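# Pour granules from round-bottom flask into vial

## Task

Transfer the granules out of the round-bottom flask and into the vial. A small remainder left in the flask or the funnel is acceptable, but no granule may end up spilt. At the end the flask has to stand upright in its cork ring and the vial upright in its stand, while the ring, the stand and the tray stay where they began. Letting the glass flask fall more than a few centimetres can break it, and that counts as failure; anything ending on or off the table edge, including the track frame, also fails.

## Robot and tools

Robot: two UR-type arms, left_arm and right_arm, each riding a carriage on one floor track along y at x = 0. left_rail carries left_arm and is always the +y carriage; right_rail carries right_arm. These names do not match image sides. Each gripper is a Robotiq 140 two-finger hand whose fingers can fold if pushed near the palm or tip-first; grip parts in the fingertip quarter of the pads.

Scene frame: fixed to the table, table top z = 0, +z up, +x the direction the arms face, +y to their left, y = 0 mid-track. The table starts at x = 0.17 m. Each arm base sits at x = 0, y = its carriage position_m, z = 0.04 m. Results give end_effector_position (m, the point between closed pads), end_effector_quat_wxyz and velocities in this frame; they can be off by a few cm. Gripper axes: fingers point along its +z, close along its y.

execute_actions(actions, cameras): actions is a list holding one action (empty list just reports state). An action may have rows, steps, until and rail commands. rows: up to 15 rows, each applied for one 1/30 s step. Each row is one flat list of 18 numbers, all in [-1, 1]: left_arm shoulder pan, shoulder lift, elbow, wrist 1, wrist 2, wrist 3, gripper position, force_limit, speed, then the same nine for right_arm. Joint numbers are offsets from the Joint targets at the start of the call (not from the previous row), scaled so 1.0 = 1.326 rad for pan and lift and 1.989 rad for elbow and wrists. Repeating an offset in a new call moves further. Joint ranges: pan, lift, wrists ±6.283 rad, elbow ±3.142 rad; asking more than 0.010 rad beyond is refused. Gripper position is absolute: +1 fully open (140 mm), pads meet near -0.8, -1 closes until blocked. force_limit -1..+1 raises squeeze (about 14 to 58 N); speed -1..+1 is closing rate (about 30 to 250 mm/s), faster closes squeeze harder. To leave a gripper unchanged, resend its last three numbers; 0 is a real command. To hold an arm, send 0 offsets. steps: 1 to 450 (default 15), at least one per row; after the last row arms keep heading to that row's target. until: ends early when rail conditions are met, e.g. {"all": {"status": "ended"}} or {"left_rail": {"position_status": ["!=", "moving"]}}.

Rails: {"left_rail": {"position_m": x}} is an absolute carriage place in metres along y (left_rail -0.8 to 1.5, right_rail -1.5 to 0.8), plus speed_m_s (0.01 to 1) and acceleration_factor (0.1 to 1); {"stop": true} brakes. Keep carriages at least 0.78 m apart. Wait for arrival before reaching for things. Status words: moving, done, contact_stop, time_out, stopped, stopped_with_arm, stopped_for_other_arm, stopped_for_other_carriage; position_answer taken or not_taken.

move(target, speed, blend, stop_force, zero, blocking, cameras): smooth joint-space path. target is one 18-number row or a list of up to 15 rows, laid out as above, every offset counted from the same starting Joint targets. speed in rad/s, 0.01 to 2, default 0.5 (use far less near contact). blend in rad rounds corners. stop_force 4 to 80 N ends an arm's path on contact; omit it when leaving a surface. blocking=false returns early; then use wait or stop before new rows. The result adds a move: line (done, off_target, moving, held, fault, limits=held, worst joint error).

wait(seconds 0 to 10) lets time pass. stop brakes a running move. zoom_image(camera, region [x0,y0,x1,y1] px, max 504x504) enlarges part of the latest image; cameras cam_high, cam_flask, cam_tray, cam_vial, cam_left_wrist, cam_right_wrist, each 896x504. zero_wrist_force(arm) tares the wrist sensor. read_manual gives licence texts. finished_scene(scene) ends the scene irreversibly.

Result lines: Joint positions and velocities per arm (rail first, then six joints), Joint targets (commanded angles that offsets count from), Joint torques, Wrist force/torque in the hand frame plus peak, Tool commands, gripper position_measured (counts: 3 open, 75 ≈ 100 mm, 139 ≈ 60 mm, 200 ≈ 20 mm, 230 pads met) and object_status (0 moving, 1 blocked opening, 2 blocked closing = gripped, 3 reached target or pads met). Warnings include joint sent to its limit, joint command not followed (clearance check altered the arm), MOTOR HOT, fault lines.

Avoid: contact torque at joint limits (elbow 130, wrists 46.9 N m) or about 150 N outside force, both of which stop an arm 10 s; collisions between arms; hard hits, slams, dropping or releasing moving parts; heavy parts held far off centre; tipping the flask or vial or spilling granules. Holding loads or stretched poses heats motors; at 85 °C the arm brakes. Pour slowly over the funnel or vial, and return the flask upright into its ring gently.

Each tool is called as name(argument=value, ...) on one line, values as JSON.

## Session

execute_actions(actions=[])

Scene clock: 0.00 s.
left_arm: end_effector_position=(+0.3563, +1.2545, +0.5790) position_measured=3 object_status=3 end_effector_quat_wxyz=(+0.000, +0.000, +1.000, +0.000) | right_arm: end_effector_position=(+0.3563, -1.1236, +0.5790) position_measured=3 object_status=3 end_effector_quat_wxyz=(+0.000, +0.000, +1.000, +0.000)
Joint positions: left_arm=[1.176 -0.28 -2.157 1.821 -1.235 -1.571 -0.281] | right_arm=[-1.202 -0.281 -2.157 1.821 -1.235 -1.571 -0.28]
Joint velocities: within noise
Joint torques (N m): no reading
Wrist force (N): no reading
Wrist torque (N m): no reading
Wrist force, peak (N): no reading
Joint targets: left_arm=[1.176 -0.281 -2.157 1.821 -1.235 -1.571 -0.280] | right_arm=[-1.202 -0.280 -2.157 1.821 -1.235 -1.571 -0.280]
Tool commands: left_gripper/position=+1.0 left_gripper/force_limit=+1.0 left_gripper/speed=+1.0 right_gripper/position=+1.0 right_gripper/force_limit=+1.0 right_gripper/speed=+1.0
left_rail: position_m=1.176 position_status=done
right_rail: position_m=-1.202 position_status=done

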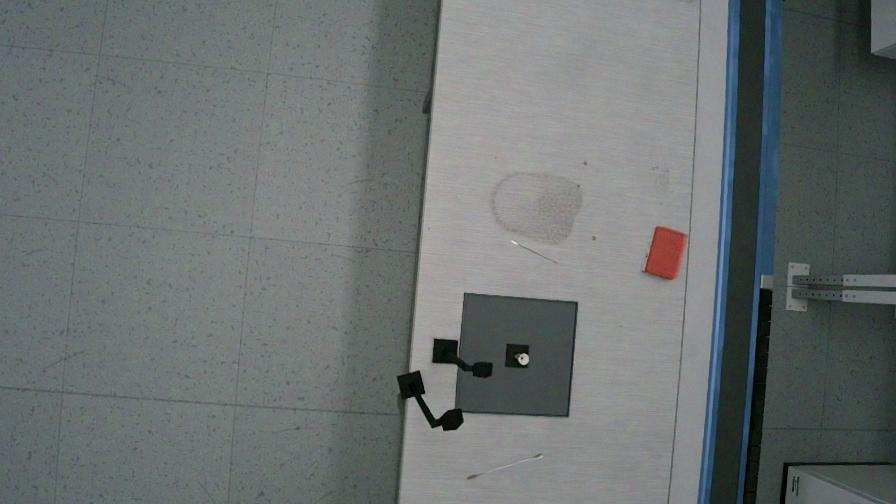

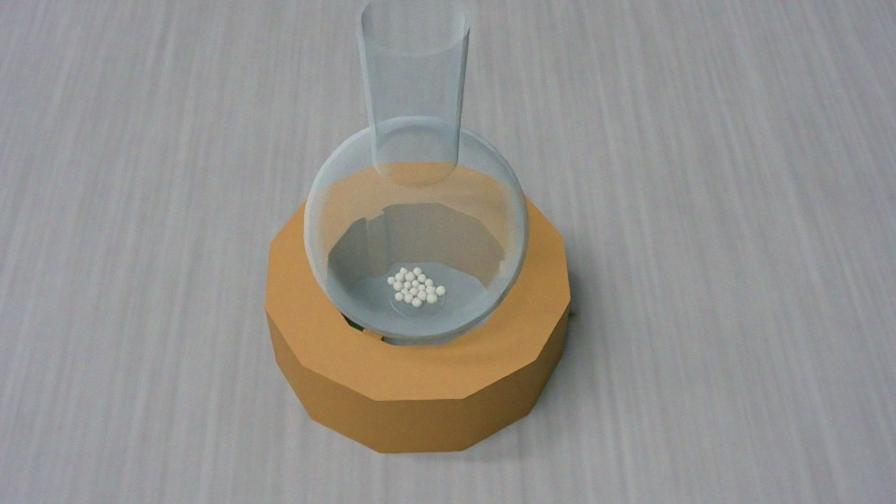

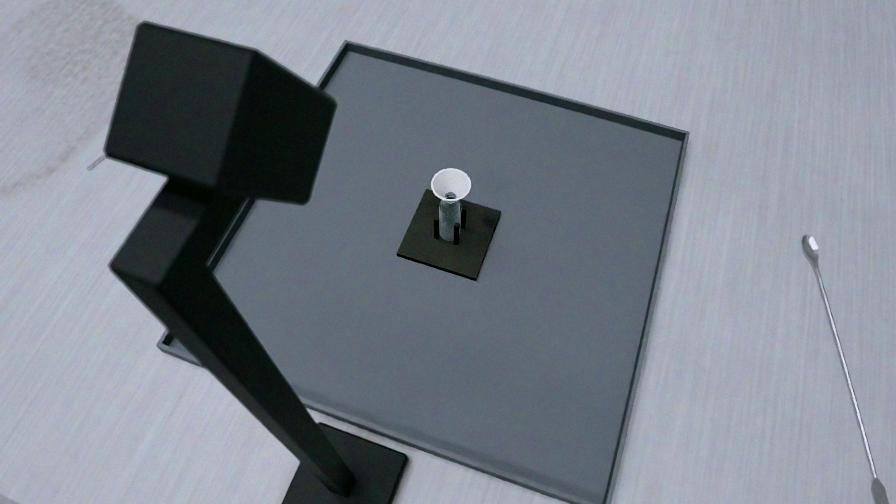

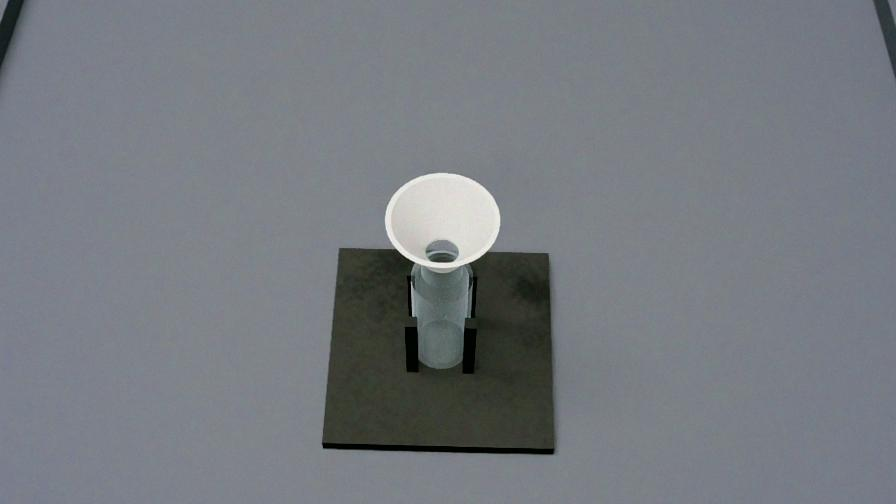

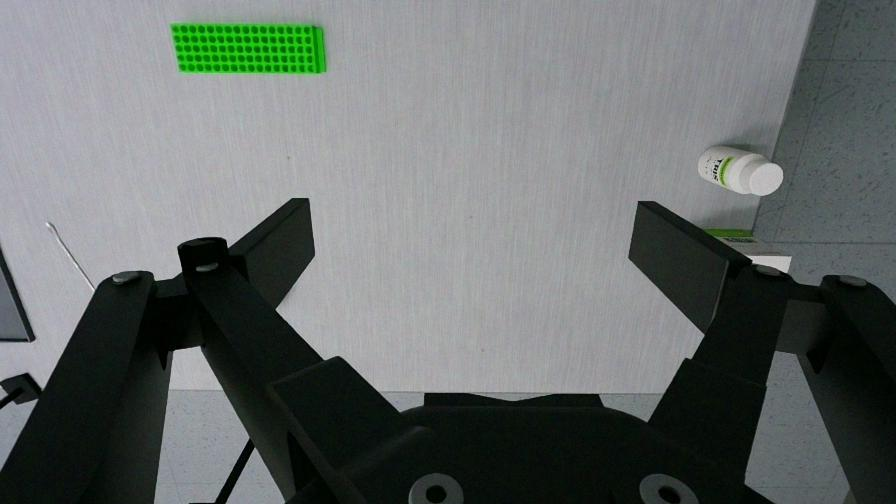

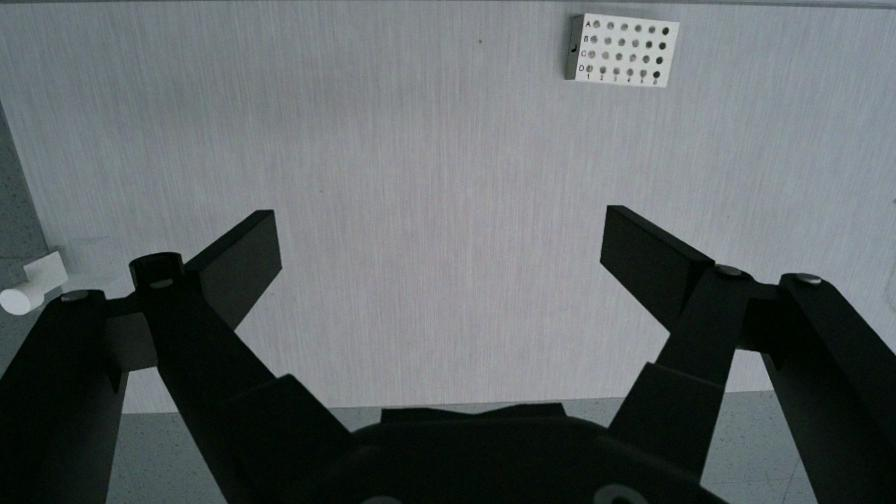

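execute_actions(actions=[{"left_rail":{"position_m":0.85,"speed_m_s":0.3,"acceleration_factor":0.3},"steps":450,"until":{"left_rail":{"position_status":["!=","moving"]}}}], cameras=["cam_flask","cam_left_wrist","cam_high"])

Scene clock: 31.60 s.
left_arm: end_effector_position=(+0.3563, +0.9286, +0.5790) position_measured=3 object_status=3 end_effector_quat_wxyz=(+0.000, +0.000, +1.000, +0.000) end_effector_velocity=(+0.000, -0.001, +0.000) end_effector_angular_velocity=(-0.001, +0.000, +0.000) | right_arm: end_effector_position=(+0.3563, -1.1236, +0.5790) position_measured=3 object_status=3 end_effector_quat_wxyz=(+0.000, +0.000, +1.000, +0.000)
Joint positions: left_arm=[0.85 -0.28 -2.157 1.821 -1.235 -1.571 -0.28] | right_arm=[-1.202 -0.281 -2.157 1.821 -1.235 -1.571 -0.28]
Joint velocities: left_arm=[-0.001 0 0 0 -0.001 -0.001 0] | right_arm=[within noise]
Joint torques (N m): left_arm=[0.85 5.64 -42.9 -3.76 0.03 0.39] | right_arm=[1.33 5.53 -43.61 -3.77 0.32 0.32]
Wrist force (N): left_arm=[-0.4 -0.1 0.0] | right_arm=[-0.2 0.0 -0.2]
Wrist torque (N m): left_arm=[-0.03 0.08 0.01] | right_arm=[0.01 0.05 0.00]
Wrist force, peak (N): left_arm=[-0.4 -0.9 0.4] | right_arm=[0.1 0.2 -0.6]
Joint targets: left_arm=[0.850 -0.281 -2.157 1.821 -1.235 -1.571 -0.280] | right_arm=[-1.202 -0.280 -2.157 1.821 -1.235 -1.571 -0.280]
Tool commands: left_gripper/position=+1.0 left_gripper/force_limit=+1.0 left_gripper/speed=+1.0 right_gripper/position=+1.0 right_gripper/force_limit=+1.0 right_gripper/speed=+1.0
left_rail: position_m=0.850 speed_m_s=0.30 position_status=done
right_rail: position_m=-1.202 position_status=done
Images, in order (width x height): cam_high 896x504, cam_flask 896x504, cam_left_wrist 896x504.

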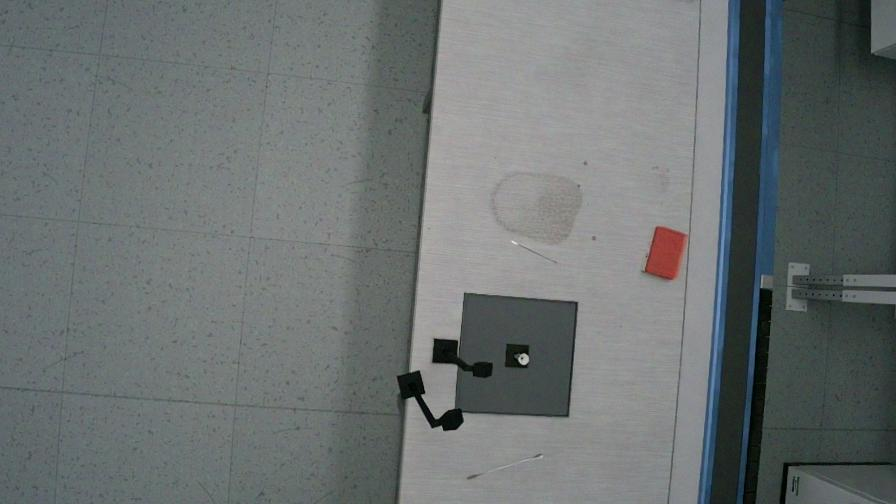

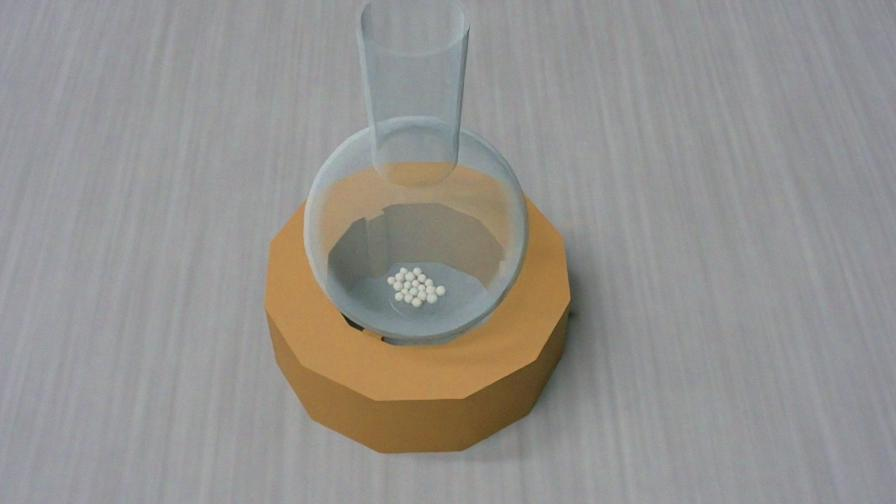

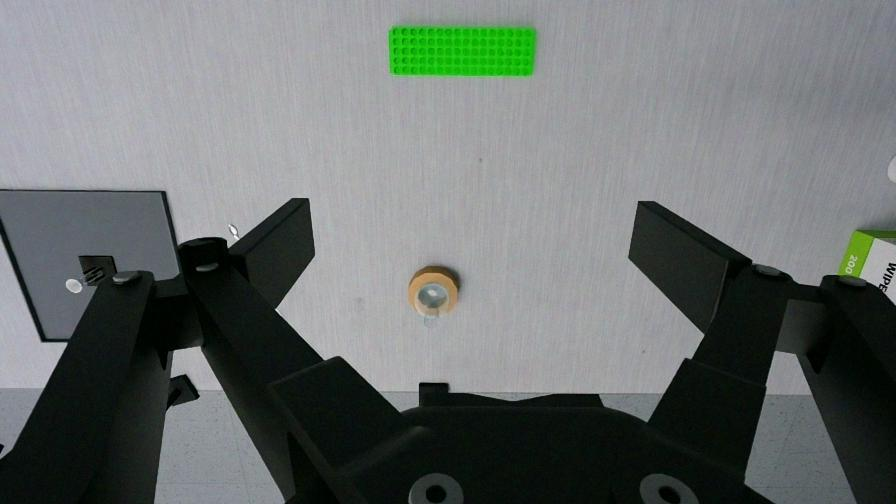

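move(target=[0.106,0.024,0.2237,0.1551,0.7898,0.0704,1,1,1,0,0,0,0,0,0,1,1,1], speed=1.0, cameras=[])

move(target=[0.106,0.024,0.2237,0.1551,0.7898,0.0704,1,1,1,0,0,0,0,0,0,1,1,1], speed=1.0, cameras=[])

execute_actions(actions=[{"left_rail":{"position_m":0.715},"steps":200,"until":{"left_rail":{"position_status":["!=","moving"]}}}], cameras=["cam_left_wrist"])

Scene clock: 54.47 s.
left_arm: end_effector_position=(+0.3968, +1.3139, +0.5767) position_measured=3 object_status=3 end_effector_quat_wxyz=(-0.177, +0.270, +0.654, +0.685) | right_arm: end_effector_position=(+0.3563, -1.1236, +0.5790) position_measured=3 object_status=3 end_effector_quat_wxyz=(+0.000, +0.000, +1.000, +0.000)
Joint positions: left_arm=[0.85 -0.14 -2.125 2.266 -0.927 -0.001 -0.141] | right_arm=[-1.202 -0.281 -2.157 1.821 -1.235 -1.571 -0.281]
Joint velocities: within noise
Joint torques (N m): left_arm=[11.66 11.96 -36.87 -1.39 5.2 3.04] | right_arm=[-0.42 7.95 -43.68 -2.83 0.33 0.51]
Wrist force (N): left_arm=[-0.6 -0.3 0.9] | right_arm=[-0.2 0.0 -0.3]
Wrist torque (N m): left_arm=[0.10 0.11 -0.08] | right_arm=[-0.01 0.03 0.00]
Wrist force, peak (N): left_arm=[0.2 -1.2 -1.4] | right_arm=[0.4 -0.1 -0.3]
Joint targets: left_arm=[0.850 -0.140 -2.125 2.266 -0.927 0.000 -0.140] | right_arm=[-1.202 -0.280 -2.157 1.821 -1.235 -1.571 -0.280]
left_rail: position_m=0.850 speed_m_s=0.30 position_status=done
right_rail: position_m=-1.202 position_status=done
move: done
No camera images: "cameras" was empty.

Scene clock: 56.97 s.
left_arm: end_effector_position=(+0.5009, +1.0246, +0.3013) position_measured=3 object_status=3 end_effector_quat_wxyz=(+0.000, +0.707, +0.001, +0.707) | right_arm: end_effector_position=(+0.3563, -1.1236, +0.5790) position_measured=3 object_status=3 end_effector_quat_wxyz=(+0.000, +0.000, +1.000, +0.000)
Joint positions: left_arm=[0.85 0.001 -2.093 2.711 -0.618 1.57 -0.001] | right_arm=[-1.202 -0.28 -2.157 1.821 -1.235 -1.571 -0.28]
Joint velocities: within noise
Joint torques (N m): left_arm=[12.12 19.38 -28.65 -1.22 3.07 3.02] | right_arm=[2.85 10.53 -42.79 -2.81 0.33 0.38]
Wrist force (N): left_arm=[-1.1 -0.1 0.5] | right_arm=[0.2 -0.2 -0.1]
Wrist torque (N m): left_arm=[0.22 0.21 -0.12] | right_arm=[-0.05 -0.05 -0.01]
Wrist force, peak (N): left_arm=[-3.0 0.5 0.0] | right_arm=[0.0 -0.1 -0.7]
Joint targets: left_arm=[0.850 0.001 -2.093 2.711 -0.618 1.570 0.000] | right_arm=[-1.202 -0.280 -2.157 1.821 -1.235 -1.571 -0.280]
left_rail: position_m=0.850 speed_m_s=0.30 position_status=done
right_rail: position_m=-1.202 position_status=done
move: done
No camera images: "cameras" was empty.

Scene clock: 58.77 s.
left_arm: end_effector_position=(+0.5009, +0.8896, +0.3011) position_measured=3 object_status=3 end_effector_quat_wxyz=(+0.000, +0.707, +0.000, +0.707) end_effector_velocity=(+0.000, -0.001, +0.000) end_effector_angular_velocity=(+0.000, +0.000, -0.002) | right_arm: end_effector_position=(+0.3563, -1.1236, +0.5790) position_measured=3 object_status=3 end_effector_quat_wxyz=(+0.000, +0.000, +1.000, +0.000)
Joint positions: left_arm=[0.715 0.001 -2.093 2.711 -0.618 1.57 0] | right_arm=[-1.202 -0.281 -2.157 1.821 -1.235 -1.571 -0.281]
Joint velocities: left_arm=[-0.001 0 0 0 0 0.002 0] | right_arm=[within noise]
Joint torques (N m): left_arm=[10.95 18.47 -31.35 -2.06 2.35 3.04] | right_arm=[2.82 9.85 -42.86 -2.61 0.46 0.45]
Wrist force (N): left_arm=[-1.5 0.4 0.8] | right_arm=[-0.2 0.1 -0.1]
Wrist torque (N m): left_arm=[0.33 0.30 -0.12] | right_arm=[0.02 0.03 0.00]
Wrist force, peak (N): left_arm=[-1.6 -1.2 1.3] | right_arm=[-0.1 0.1 -0.5]
Joint targets: left_arm=[0.715 0.001 -2.093 2.711 -0.618 1.570 0.000] | right_arm=[-1.202 -0.280 -2.157 1.821 -1.235 -1.571 -0.280]
Tool commands: left_gripper/position=+1.0 left_gripper/force_limit=+1.0 left_gripper/speed=+1.0 right_gripper/position=+1.0 right_gripper/force_limit=+1.0 right_gripper/speed=+1.0
left_rail: position_m=0.715 speed_m_s=0.30 position_status=done
right_rail: position_m=-1.202 position_status=done
Images, in order (width x height): cam_left_wrist 896x504.

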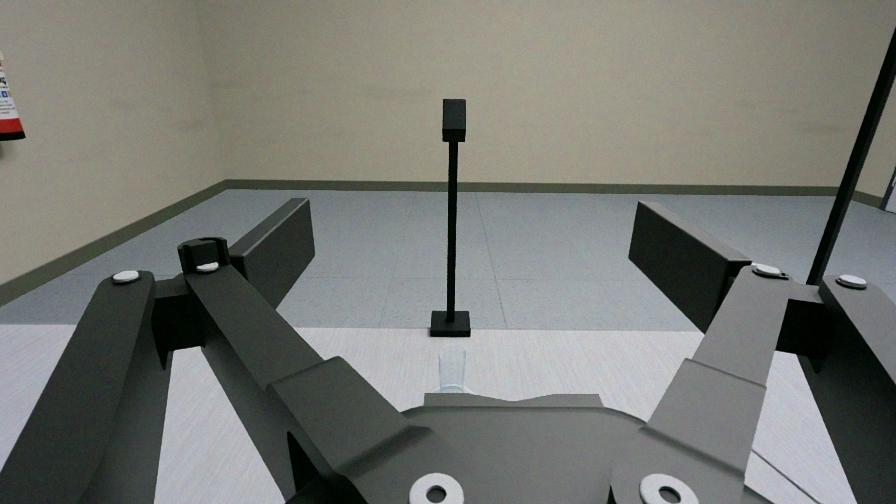

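execute_actions(actions=[{"left_rail":{"position_m":0.7232},"steps":200,"until":{"left_rail":{"position_status":["!=","moving"]}}}], cameras=[])

move(target=[-0.0008,0.503,0.0814,-0.4163,0.0005,0,1,1,1,0,0,0,0,0,0,1,1,1], speed=0.6, cameras=["cam_left_wrist","cam_flask"])

Scene clock: 64.53 s.
left_arm: end_effector_position=(+0.5009, +0.8977, +0.3011) position_measured=3 object_status=3 end_effector_quat_wxyz=(+0.000, +0.707, +0.000, +0.707) | right_arm: end_effector_position=(+0.3563, -1.1236, +0.5790) position_measured=3 object_status=3 end_effector_quat_wxyz=(+0.000, +0.000, +1.000, +0.000)
Joint positions: left_arm=[0.723 0.001 -2.093 2.711 -0.618 1.57 0] | right_arm=[-1.202 -0.281 -2.157 1.821 -1.235 -1.571 -0.281]
Joint velocities: within noise
Joint torques (N m): left_arm=[7.58 15.15 -37.45 -3.96 0.63 2.78] | right_arm=[-0.37 12.68 -44.04 -3.22 0.12 0.39]
Wrist force (N): left_arm=[-1.3 -0.2 0.9] | right_arm=[-0.1 0.1 -0.5]
Wrist torque (N m): left_arm=[0.19 0.27 -0.12] | right_arm=[0.03 0.02 0.00]
Wrist force, peak (N): left_arm=[-1.7 -0.1 1.2] | right_arm=[0.4 0.1 -0.6]
Joint targets: left_arm=[0.723 0.001 -2.093 2.711 -0.618 1.570 0.000] | right_arm=[-1.202 -0.280 -2.157 1.821 -1.235 -1.571 -0.280]
Tool commands: left_gripper/position=+1.0 left_gripper/force_limit=+1.0 left_gripper/speed=+1.0 right_gripper/position=+1.0 right_gripper/force_limit=+1.0 right_gripper/speed=+1.0
left_rail: position_m=0.723 speed_m_s=0.30 position_status=done
right_rail: position_m=-1.202 position_status=done
No camera images: "cameras" was empty.

Scene clock: 66.70 s.
left_arm: end_effector_position=(+0.4999, +0.8969, +0.1400) position_measured=3 object_status=3 end_effector_quat_wxyz=(+0.001, +0.707, +0.000, +0.707) | right_arm: end_effector_position=(+0.3563, -1.1236, +0.5790) position_measured=3 object_status=3 end_effector_quat_wxyz=(+0.000, +0.000, +1.000, +0.000)
Joint positions: left_arm=[0.723 0 -1.427 2.872 -1.446 1.571 0] | right_arm=[-1.202 -0.28 -2.157 1.821 -1.235 -1.571 -0.281]
Joint velocities: within noise
Joint torques (N m): left_arm=[-10.25 -9.85 2.88 -4.76 2.97 2.68] | right_arm=[1.91 14.69 -42.05 -3.2 0.13 0.23]
Wrist force (N): left_arm=[-2.1 -0.4 1.0] | right_arm=[0.0 -0.2 -0.1]
Wrist torque (N m): left_arm=[0.16 0.38 -0.09] | right_arm=[-0.05 0.00 0.00]
Wrist force, peak (N): left_arm=[-2.8 -0.6 0.7] | right_arm=[-0.5 0.3 -0.3]
Joint targets: left_arm=[0.723 0.000 -1.426 2.873 -1.446 1.571 0.000] | right_arm=[-1.202 -0.280 -2.157 1.821 -1.235 -1.571 -0.280]
left_rail: position_m=0.723 speed_m_s=0.30 position_status=done
right_rail: position_m=-1.202 position_status=done
move: done
Images, in order (width x height): cam_flask 896x504, cam_left_wrist 896x504.

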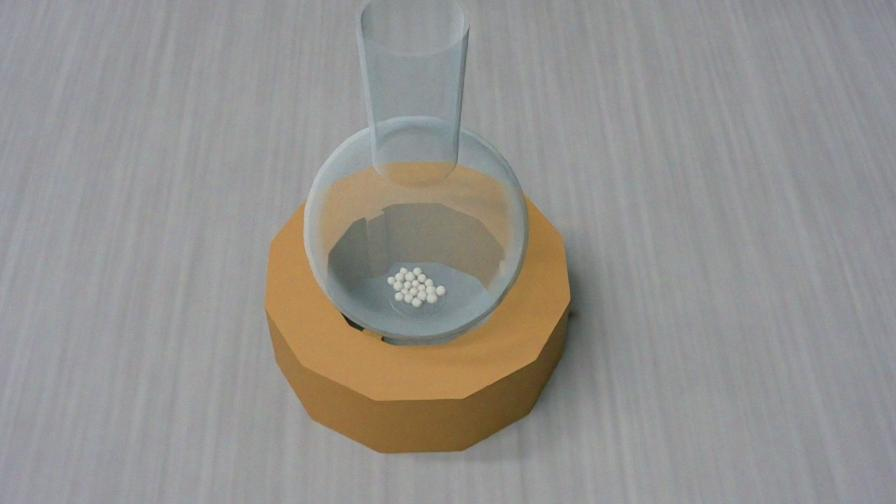

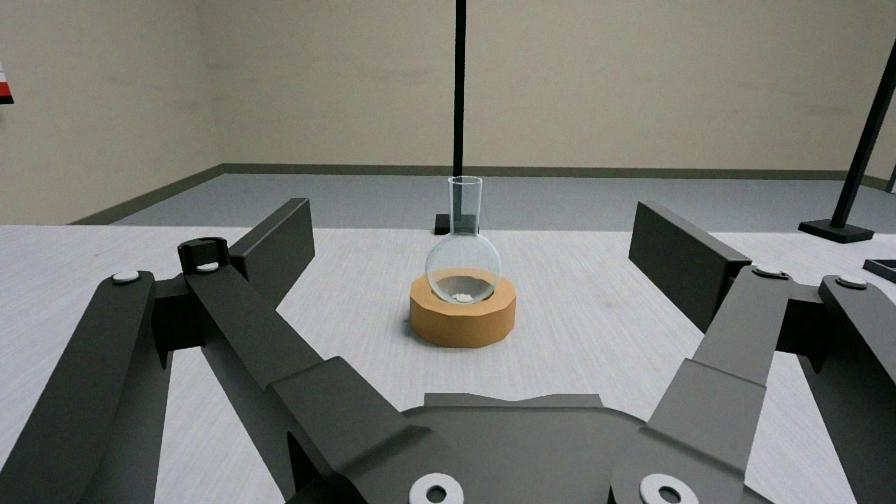

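move(target=[0,0.1237,-0.0493,-0.0337,0,0,1,1,1,0,0,0,0,0,0,1,1,1], speed=0.3, cameras=["cam_left_wrist"])

Scene clock: 74.10 s.
left_arm: end_effector_position=(+0.5601, +0.8968, +0.1144) position_measured=3 object_status=3 end_effector_quat_wxyz=(+0.001, +0.707, +0.000, +0.707) | right_arm: end_effector_position=(+0.3563, -1.1236, +0.5790) position_measured=3 object_status=3 end_effector_quat_wxyz=(+0.000, +0.000, +1.000, +0.000)
Joint positions: left_arm=[0.723 -0.001 -1.263 2.775 -1.513 1.571 0] | right_arm=[-1.202 -0.281 -2.157 1.821 -1.235 -1.571 -0.281]
Joint velocities: within noise
Joint torques (N m): left_arm=[-7.28 -21 -15.37 -4.81 2.49 2.58] | right_arm=[2.39 16.37 -43.9 -2.87 0.08 0.55]
Wrist force (N): left_arm=[-1.6 -0.2 0.8] | right_arm=[-0.3 0.1 0.0]
Wrist torque (N m): left_arm=[0.17 0.29 -0.11] | right_arm=[0.03 0.06 0.00]
Wrist force, peak (N): left_arm=[-2.5 -0.5 1.8] | right_arm=[-0.3 -0.1 -0.6]
Joint targets: left_arm=[0.723 0.000 -1.262 2.774 -1.513 1.571 0.000] | right_arm=[-1.202 -0.280 -2.157 1.821 -1.235 -1.571 -0.280]
left_rail: position_m=0.723 speed_m_s=0.30 position_status=done
right_rail: position_m=-1.202 position_status=done
move: done
Images, in order (width x height): cam_left_wrist 896x504.

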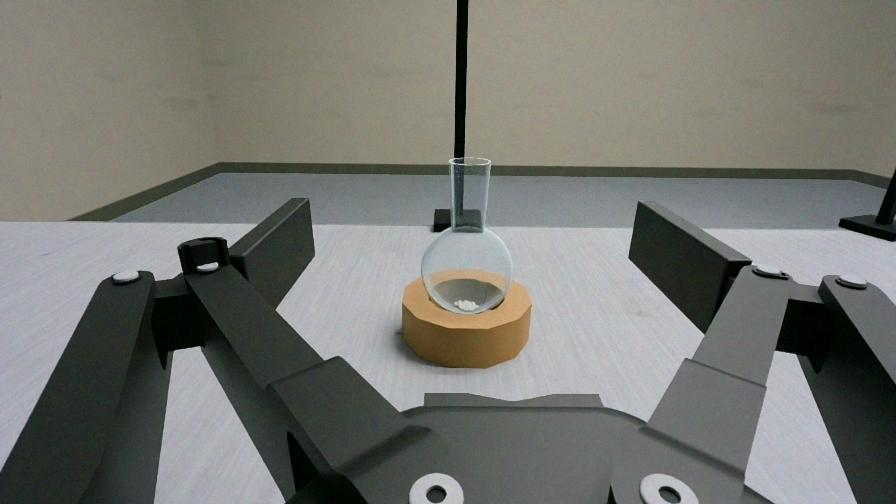

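move(target=[0,0.0106,-0.0352,0.0282,0,0,1,1,1,0,0,0,0,0,0,1,1,1], speed=0.15, cameras=["cam_left_wrist","cam_flask"])

zoom_image(camera="cam_left_wrist", region=[350, 100, 650, 400])

Scene clock: 80.13 s.
left_arm: end_effector_position=(+0.6001, +0.8968, +0.1144) position_measured=3 object_status=3 end_effector_quat_wxyz=(+0.001, +0.707, +0.000, +0.707) | right_arm: end_effector_position=(+0.3563, -1.1236, +0.5790) position_measured=3 object_status=3 end_effector_quat_wxyz=(+0.000, +0.000, +1.000, +0.000)
Joint positions: left_arm=[0.723 -0.001 -1.248 2.705 -1.457 1.571 0] | right_arm=[-1.202 -0.28 -2.157 1.821 -1.235 -1.571 -0.28]
Joint velocities: within noise
Joint torques (N m): left_arm=[-2.57 -25.55 -18.01 -0.46 2.28 2.58] | right_arm=[0.5 13.85 -42.01 -3.06 0.38 0.63]
Wrist force (N): left_arm=[-1.6 -0.2 0.5] | right_arm=[0.1 0.1 -0.1]
Wrist torque (N m): left_arm=[0.15 0.31 -0.14] | right_arm=[0.01 -0.03 0.00]
Wrist force, peak (N): left_arm=[-2.4 0.0 1.3] | right_arm=[-0.5 0.1 0.3]
Joint targets: left_arm=[0.723 0.000 -1.248 2.704 -1.457 1.571 0.000] | right_arm=[-1.202 -0.280 -2.157 1.821 -1.235 -1.571 -0.280]
left_rail: position_m=0.723 speed_m_s=0.30 position_status=done
right_rail: position_m=-1.202 position_status=done
move: done
Images, in order (width x height): cam_flask 896x504, cam_left_wrist 896x504.

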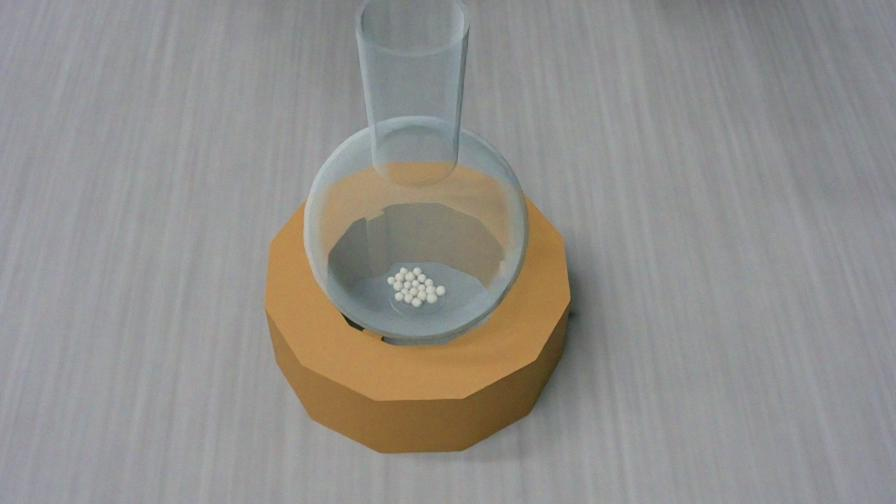

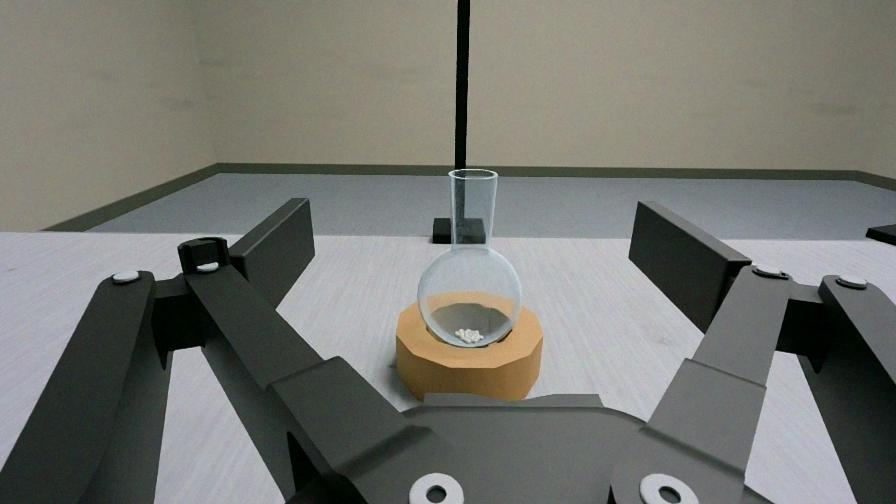

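Scaled by 1.680 from the camera's 896x504 image, which has a finer 1280x720 frame.

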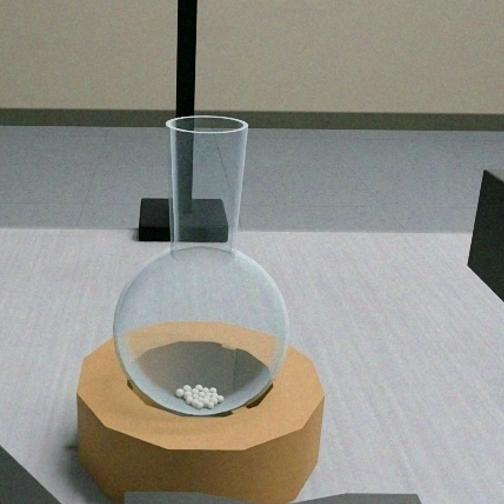

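move(target=[0,0.0075,-0.0171,0.0126,0,0,1,1,1,0,0,0,0,0,0,1,1,1], speed=0.1, cameras=["cam_left_wrist","cam_flask"])

Scene clock: 91.80 s.
left_arm: end_effector_position=(+0.6194, +0.8968, +0.1138) position_measured=3 object_status=3 end_effector_quat_wxyz=(+0.001, +0.707, +0.000, +0.707) | right_arm: end_effector_position=(+0.3563, -1.1236, +0.5790) position_measured=3 object_status=3 end_effector_quat_wxyz=(+0.000, +0.000, +1.000, +0.000)
Joint positions: left_arm=[0.723 -0.001 -1.238 2.671 -1.432 1.571 0] | right_arm=[-1.202 -0.281 -2.157 1.821 -1.235 -1.571 -0.281]
Joint velocities: within noise
Joint torques (N m): left_arm=[3.64 -23.27 -18.03 -1.02 1.63 2.33] | right_arm=[-0.35 16.35 -43.32 -3.8 0.61 0.71]
Wrist force (N): left_arm=[-2.0 -0.5 0.5] | right_arm=[0.1 -0.2 -0.2]
Wrist torque (N m): left_arm=[0.09 0.38 -0.13] | right_arm=[-0.05 -0.02 0.00]
Wrist force, peak (N): left_arm=[-2.5 -0.5 0.5] | right_arm=[0.2 0.3 -0.5]
Joint targets: left_arm=[0.723 0.000 -1.238 2.670 -1.432 1.571 0.000] | right_arm=[-1.202 -0.280 -2.157 1.821 -1.235 -1.571 -0.280]
left_rail: position_m=0.723 speed_m_s=0.30 position_status=done
right_rail: position_m=-1.202 position_status=done
move: done
Images, in order (width x height): cam_flask 896x504, cam_left_wrist 896x504.

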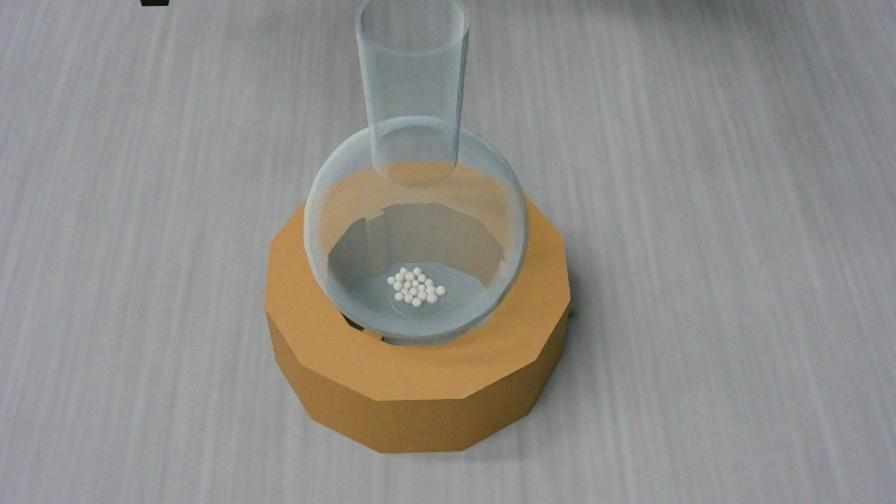

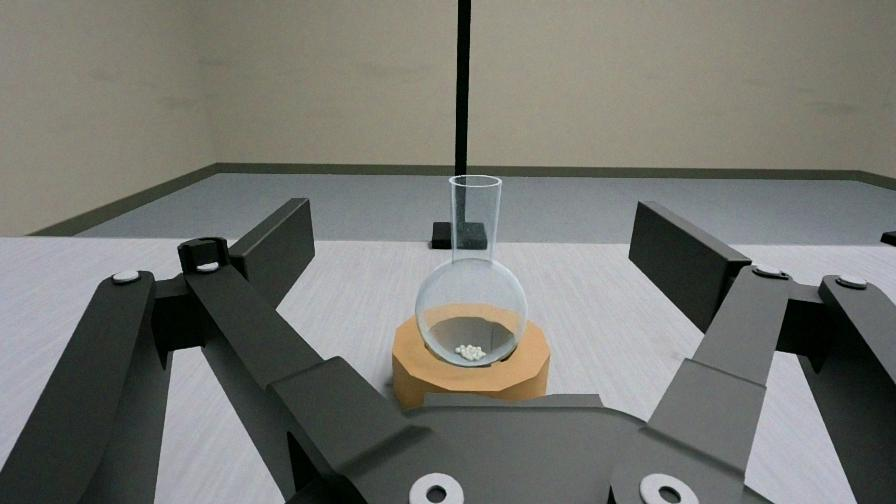

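move(target=[0,0,0,0,0,0,-0.2,0,-0.8,0,0,0,0,0,0,1,1,1], cameras=["cam_left_wrist","cam_flask"])

wait(seconds=1.5, cameras=["cam_left_wrist","cam_flask"])

Scene clock: 97.87 s.
left_arm: end_effector_position=(+0.6196, +0.8968, +0.1138) position_measured=154 object_status=0 end_effector_quat_wxyz=(+0.001, +0.707, +0.000, +0.707) | right_arm: end_effector_position=(+0.3563, -1.1236, +0.5790) position_measured=3 object_status=3 end_effector_quat_wxyz=(+0.000, +0.000, +1.000, +0.000)
Joint positions: left_arm=[0.723 0 -1.238 2.67 -1.432 1.571 0] | right_arm=[-1.202 -0.281 -2.157 1.821 -1.235 -1.571 -0.281]
Joint velocities: within noise
Joint torques (N m): left_arm=[7.31 -28.1 -5.74 -2.75 1.4 2.17] | right_arm=[0.88 14.69 -44.14 -3.36 0.1 0.51]
Wrist force (N): left_arm=[-1.8 -0.6 0.3] | right_arm=[-0.3 0.6 -0.4]
Wrist torque (N m): left_arm=[0.08 0.29 -0.14] | right_arm=[0.12 0.07 0.00]
Wrist force, peak (N): left_arm=[-2.4 -0.5 0.8] | right_arm=[-0.3 0.6 -0.4]
Joint targets: left_arm=[0.723 0.000 -1.238 2.670 -1.432 1.571 0.000] | right_arm=[-1.202 -0.280 -2.157 1.821 -1.235 -1.571 -0.280]
left_rail: position_m=0.723 speed_m_s=0.30 position_status=done
right_rail: position_m=-1.202 position_status=done
move: done
Images, in order (width x height): cam_flask 896x504, cam_left_wrist 896x504.

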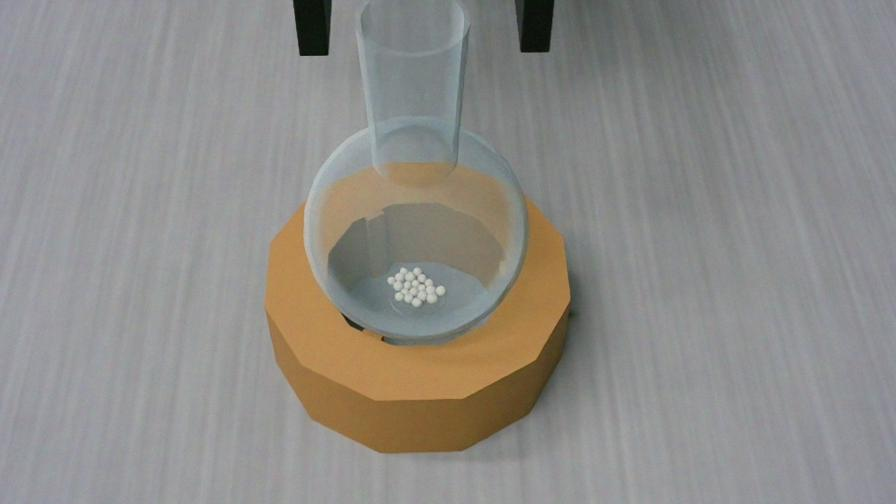

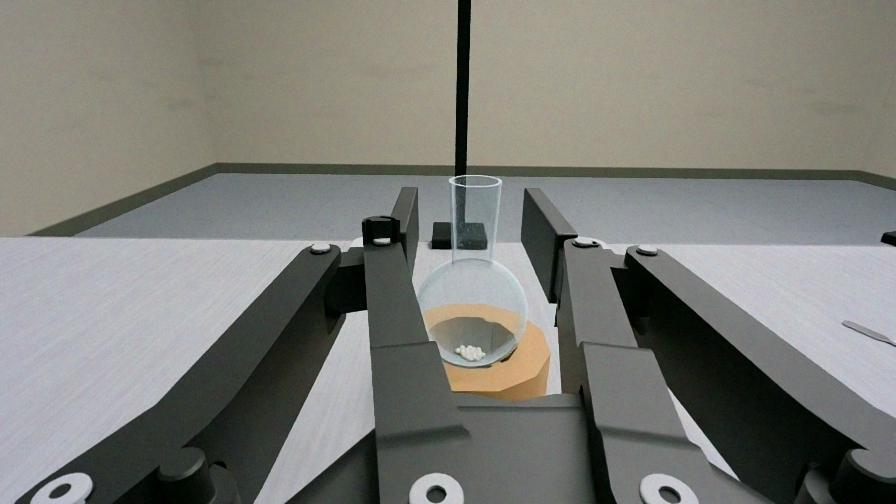

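Scene clock: 99.37 s.
left_arm: end_effector_position=(+0.6196, +0.8968, +0.1138) position_measured=154 object_status=3 end_effector_quat_wxyz=(+0.001, +0.707, +0.000, +0.707) | right_arm: end_effector_position=(+0.3563, -1.1236, +0.5790) position_measured=3 object_status=3 end_effector_quat_wxyz=(+0.000, +0.000, +1.000, +0.000)
Joint positions: left_arm=[0.723 0 -1.238 2.67 -1.432 1.571 0] | right_arm=[-1.202 -0.281 -2.157 1.821 -1.235 -1.571 -0.281]
Joint velocities: within noise
Joint torques (N m): left_arm=[7.55 -28.19 -1.89 -3.32 0.97 2.17] | right_arm=[-1.12 14.73 -42.97 -3.16 0.22 1]
Wrist force (N): left_arm=[-2.0 -0.5 0.6] | right_arm=[-0.5 0.1 -0.1]
Wrist torque (N m): left_arm=[0.10 0.31 -0.14] | right_arm=[0.03 0.12 0.00]
Wrist force, peak (N): left_arm=[-2.3 -0.5 0.7] | right_arm=[0.2 0.0 -0.5]
Joint targets: left_arm=[0.723 0.000 -1.238 2.670 -1.432 1.571 0.000] | right_arm=[-1.202 -0.280 -2.157 1.821 -1.235 -1.571 -0.280]
Tool commands: left_gripper/position=-0.2 left_gripper/force_limit=+0.0 left_gripper/speed=-0.8 right_gripper/position=+1.0 right_gripper/force_limit=+1.0 right_gripper/speed=+1.0
left_rail: position_m=0.723 speed_m_s=0.30 position_status=done
right_rail: position_m=-1.202 position_status=done
wait: 1.50 s
Images, in order (width x height): cam_flask 896x504, cam_left_wrist 896x504.

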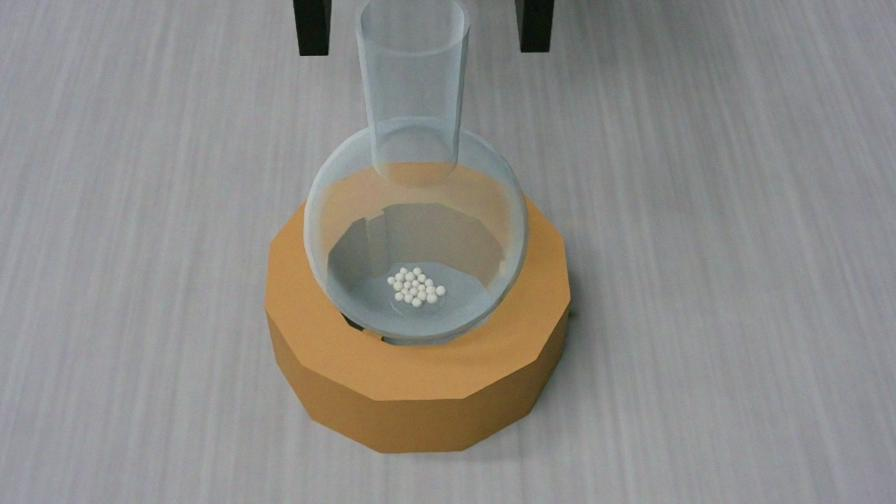

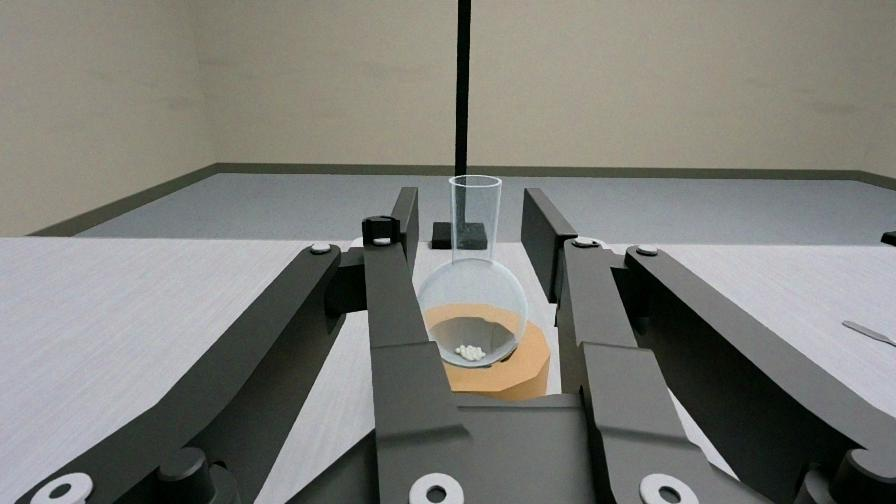

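execute_actions(actions=[{"left_rail":{"position_m":0.7206,"speed_m_s":0.05},"steps":60}], cameras=[])

move(target=[0,0.0038,-0.0088,0.0063,0,0,-0.2,0,-0.8,0,0,0,0,0,0,1,1,1], speed=0.05, cameras=["cam_left_wrist","cam_flask"])

Scene clock: 110.80 s.
left_arm: end_effector_position=(+0.6196, +0.8942, +0.1138) position_measured=154 object_status=3 end_effector_quat_wxyz=(+0.001, +0.707, +0.000, +0.707) | right_arm: end_effector_position=(+0.3563, -1.1236, +0.5790) position_measured=3 object_status=3 end_effector_quat_wxyz=(+0.000, +0.000, +1.000, +0.000)
Joint positions: left_arm=[0.721 0 -1.238 2.67 -1.432 1.571 0] | right_arm=[-1.202 -0.28 -2.157 1.821 -1.235 -1.571 -0.281]
Joint velocities: within noise
Joint torques (N m): left_arm=[7.43 -29.49 -1.16 -4.09 0.57 2] | right_arm=[0.41 11.21 -43.81 -3.17 0.11 0.18]
Wrist force (N): left_arm=[-2.0 -0.4 1.0] | right_arm=[-0.2 -0.1 -0.3]
Wrist torque (N m): left_arm=[0.11 0.33 -0.13] | right_arm=[-0.02 0.03 0.00]
Wrist force, peak (N): left_arm=[-2.4 -0.5 1.1] | right_arm=[0.2 0.2 -0.6]
Joint targets: left_arm=[0.721 0.000 -1.238 2.670 -1.432 1.571 0.000] | right_arm=[-1.202 -0.280 -2.157 1.821 -1.235 -1.571 -0.280]
Tool commands: left_gripper/position=-0.2 left_gripper/force_limit=+0.0 left_gripper/speed=-0.8 right_gripper/position=+1.0 right_gripper/force_limit=+1.0 right_gripper/speed=+1.0
left_rail: position_m=0.721 speed_m_s=0.05 position_status=done
right_rail: position_m=-1.202 position_status=done
No camera images: "cameras" was empty.

Scene clock: 111.63 s.
left_arm: end_effector_position=(+0.6293, +0.8942, +0.1138) position_measured=154 object_status=3 end_effector_quat_wxyz=(+0.001, +0.707, +0.000, +0.707) | right_arm: end_effector_position=(+0.3563, -1.1236, +0.5790) position_measured=3 object_status=3 end_effector_quat_wxyz=(+0.000, +0.000, +1.000, +0.000)
Joint positions: left_arm=[0.721 0 -1.233 2.653 -1.42 1.571 0] | right_arm=[-1.202 -0.281 -2.157 1.821 -1.235 -1.571 -0.281]
Joint velocities: within noise
Joint torques (N m): left_arm=[7.13 -29.47 -19.67 -1.01 0.3 1.69] | right_arm=[1.57 15.45 -43.6 -2.79 0.28 0.58]
Wrist force (N): left_arm=[-1.9 -0.4 0.3] | right_arm=[-0.1 0.0 -0.2]
Wrist torque (N m): left_arm=[0.13 0.29 -0.13] | right_arm=[-0.01 0.01 0.00]
Wrist force, peak (N): left_arm=[-2.3 -0.5 0.5] | right_arm=[0.2 0.3 -0.4]
Joint targets: left_arm=[0.721 0.000 -1.233 2.653 -1.419 1.571 0.000] | right_arm=[-1.202 -0.280 -2.157 1.821 -1.235 -1.571 -0.280]
left_rail: position_m=0.721 speed_m_s=0.05 position_status=done
right_rail: position_m=-1.202 position_status=done
move: done
Images, in order (width x height): cam_flask 896x504, cam_left_wrist 896x504.

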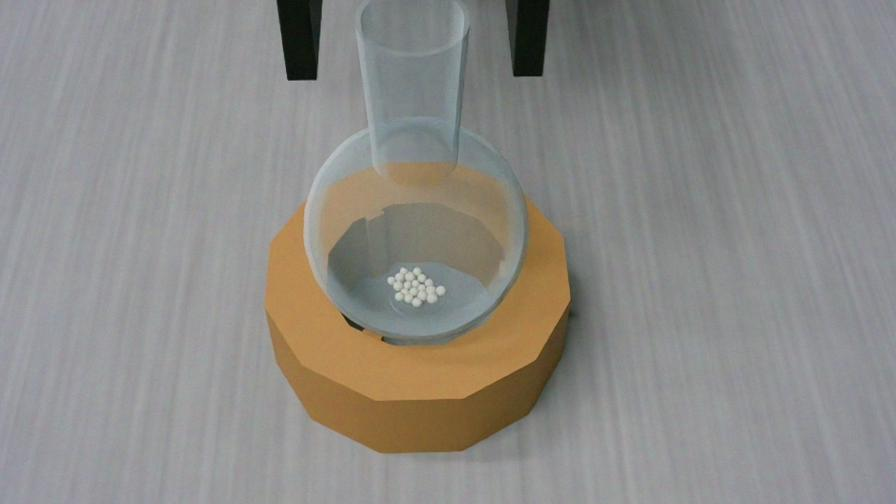

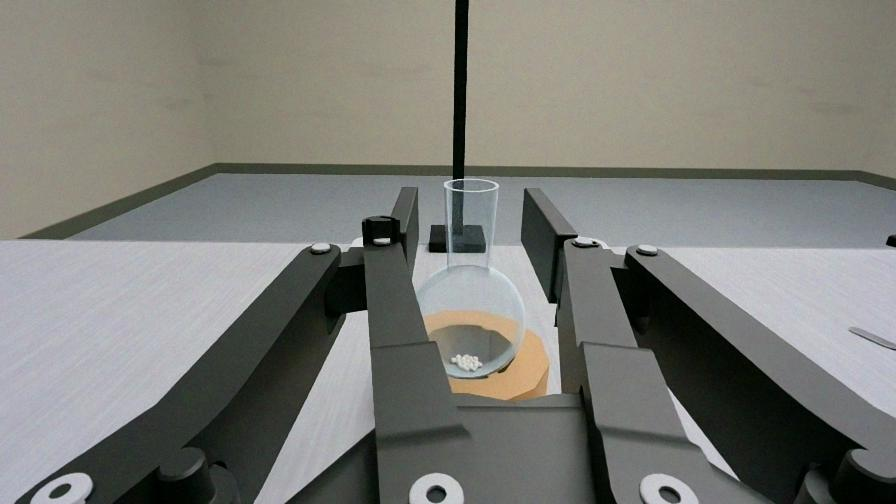

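move(target=[0,0.0038,-0.0088,0.0063,0,0,-0.3,0,-0.8,0,0,0,0,0,0,1,1,1], speed=0.05, cameras=["cam_left_wrist","cam_flask"])

Scene clock: 121.13 s.
left_arm: end_effector_position=(+0.6393, +0.8942, +0.1139) position_measured=167 object_status=3 end_effector_quat_wxyz=(+0.001, +0.707, +0.000, +0.707) | right_arm: end_effector_position=(+0.3563, -1.1236, +0.5790) position_measured=3 object_status=3 end_effector_quat_wxyz=(+0.000, +0.000, +1.000, +0.000)
Joint positions: left_arm=[0.721 0 -1.228 2.636 -1.407 1.571 0] | right_arm=[-1.202 -0.281 -2.157 1.821 -1.235 -1.571 -0.281]
Joint velocities: within noise
Joint torques (N m): left_arm=[7.45 -27.68 -22.72 -1.94 0.16 1.91] | right_arm=[1.23 12.88 -43.34 -2.81 0.06 1.14]
Wrist force (N): left_arm=[-1.8 -0.9 0.7] | right_arm=[0.1 0.2 -0.2]
Wrist torque (N m): left_arm=[0.02 0.27 -0.13] | right_arm=[0.04 -0.02 0.00]
Wrist force, peak (N): left_arm=[-2.5 -0.6 0.6] | right_arm=[0.3 0.0 -0.6]
Joint targets: left_arm=[0.721 0.000 -1.228 2.635 -1.407 1.571 0.000] | right_arm=[-1.202 -0.280 -2.157 1.821 -1.235 -1.571 -0.280]
left_rail: position_m=0.721 speed_m_s=0.05 position_status=done
right_rail: position_m=-1.202 position_status=done
move: done
Images, in order (width x height): cam_flask 896x504, cam_left_wrist 896x504.

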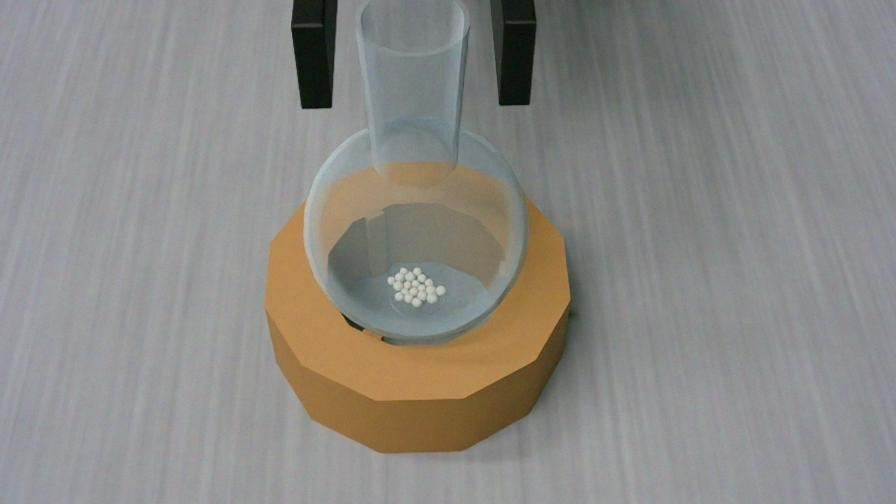

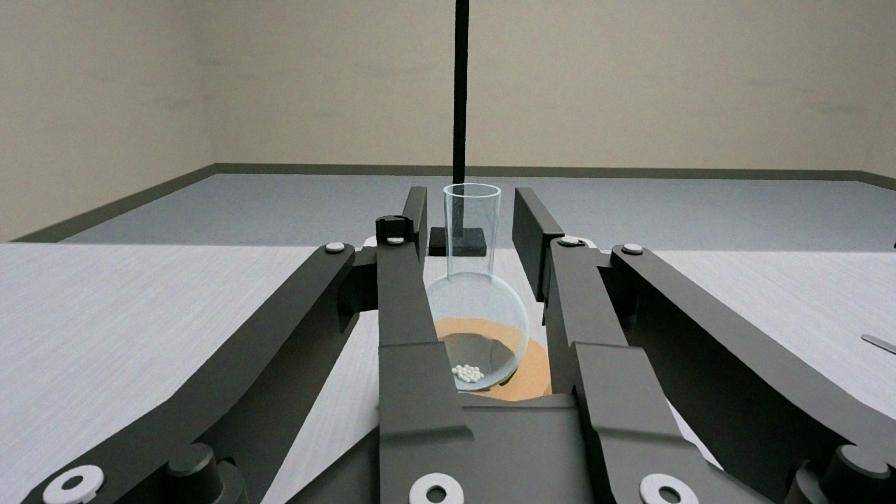

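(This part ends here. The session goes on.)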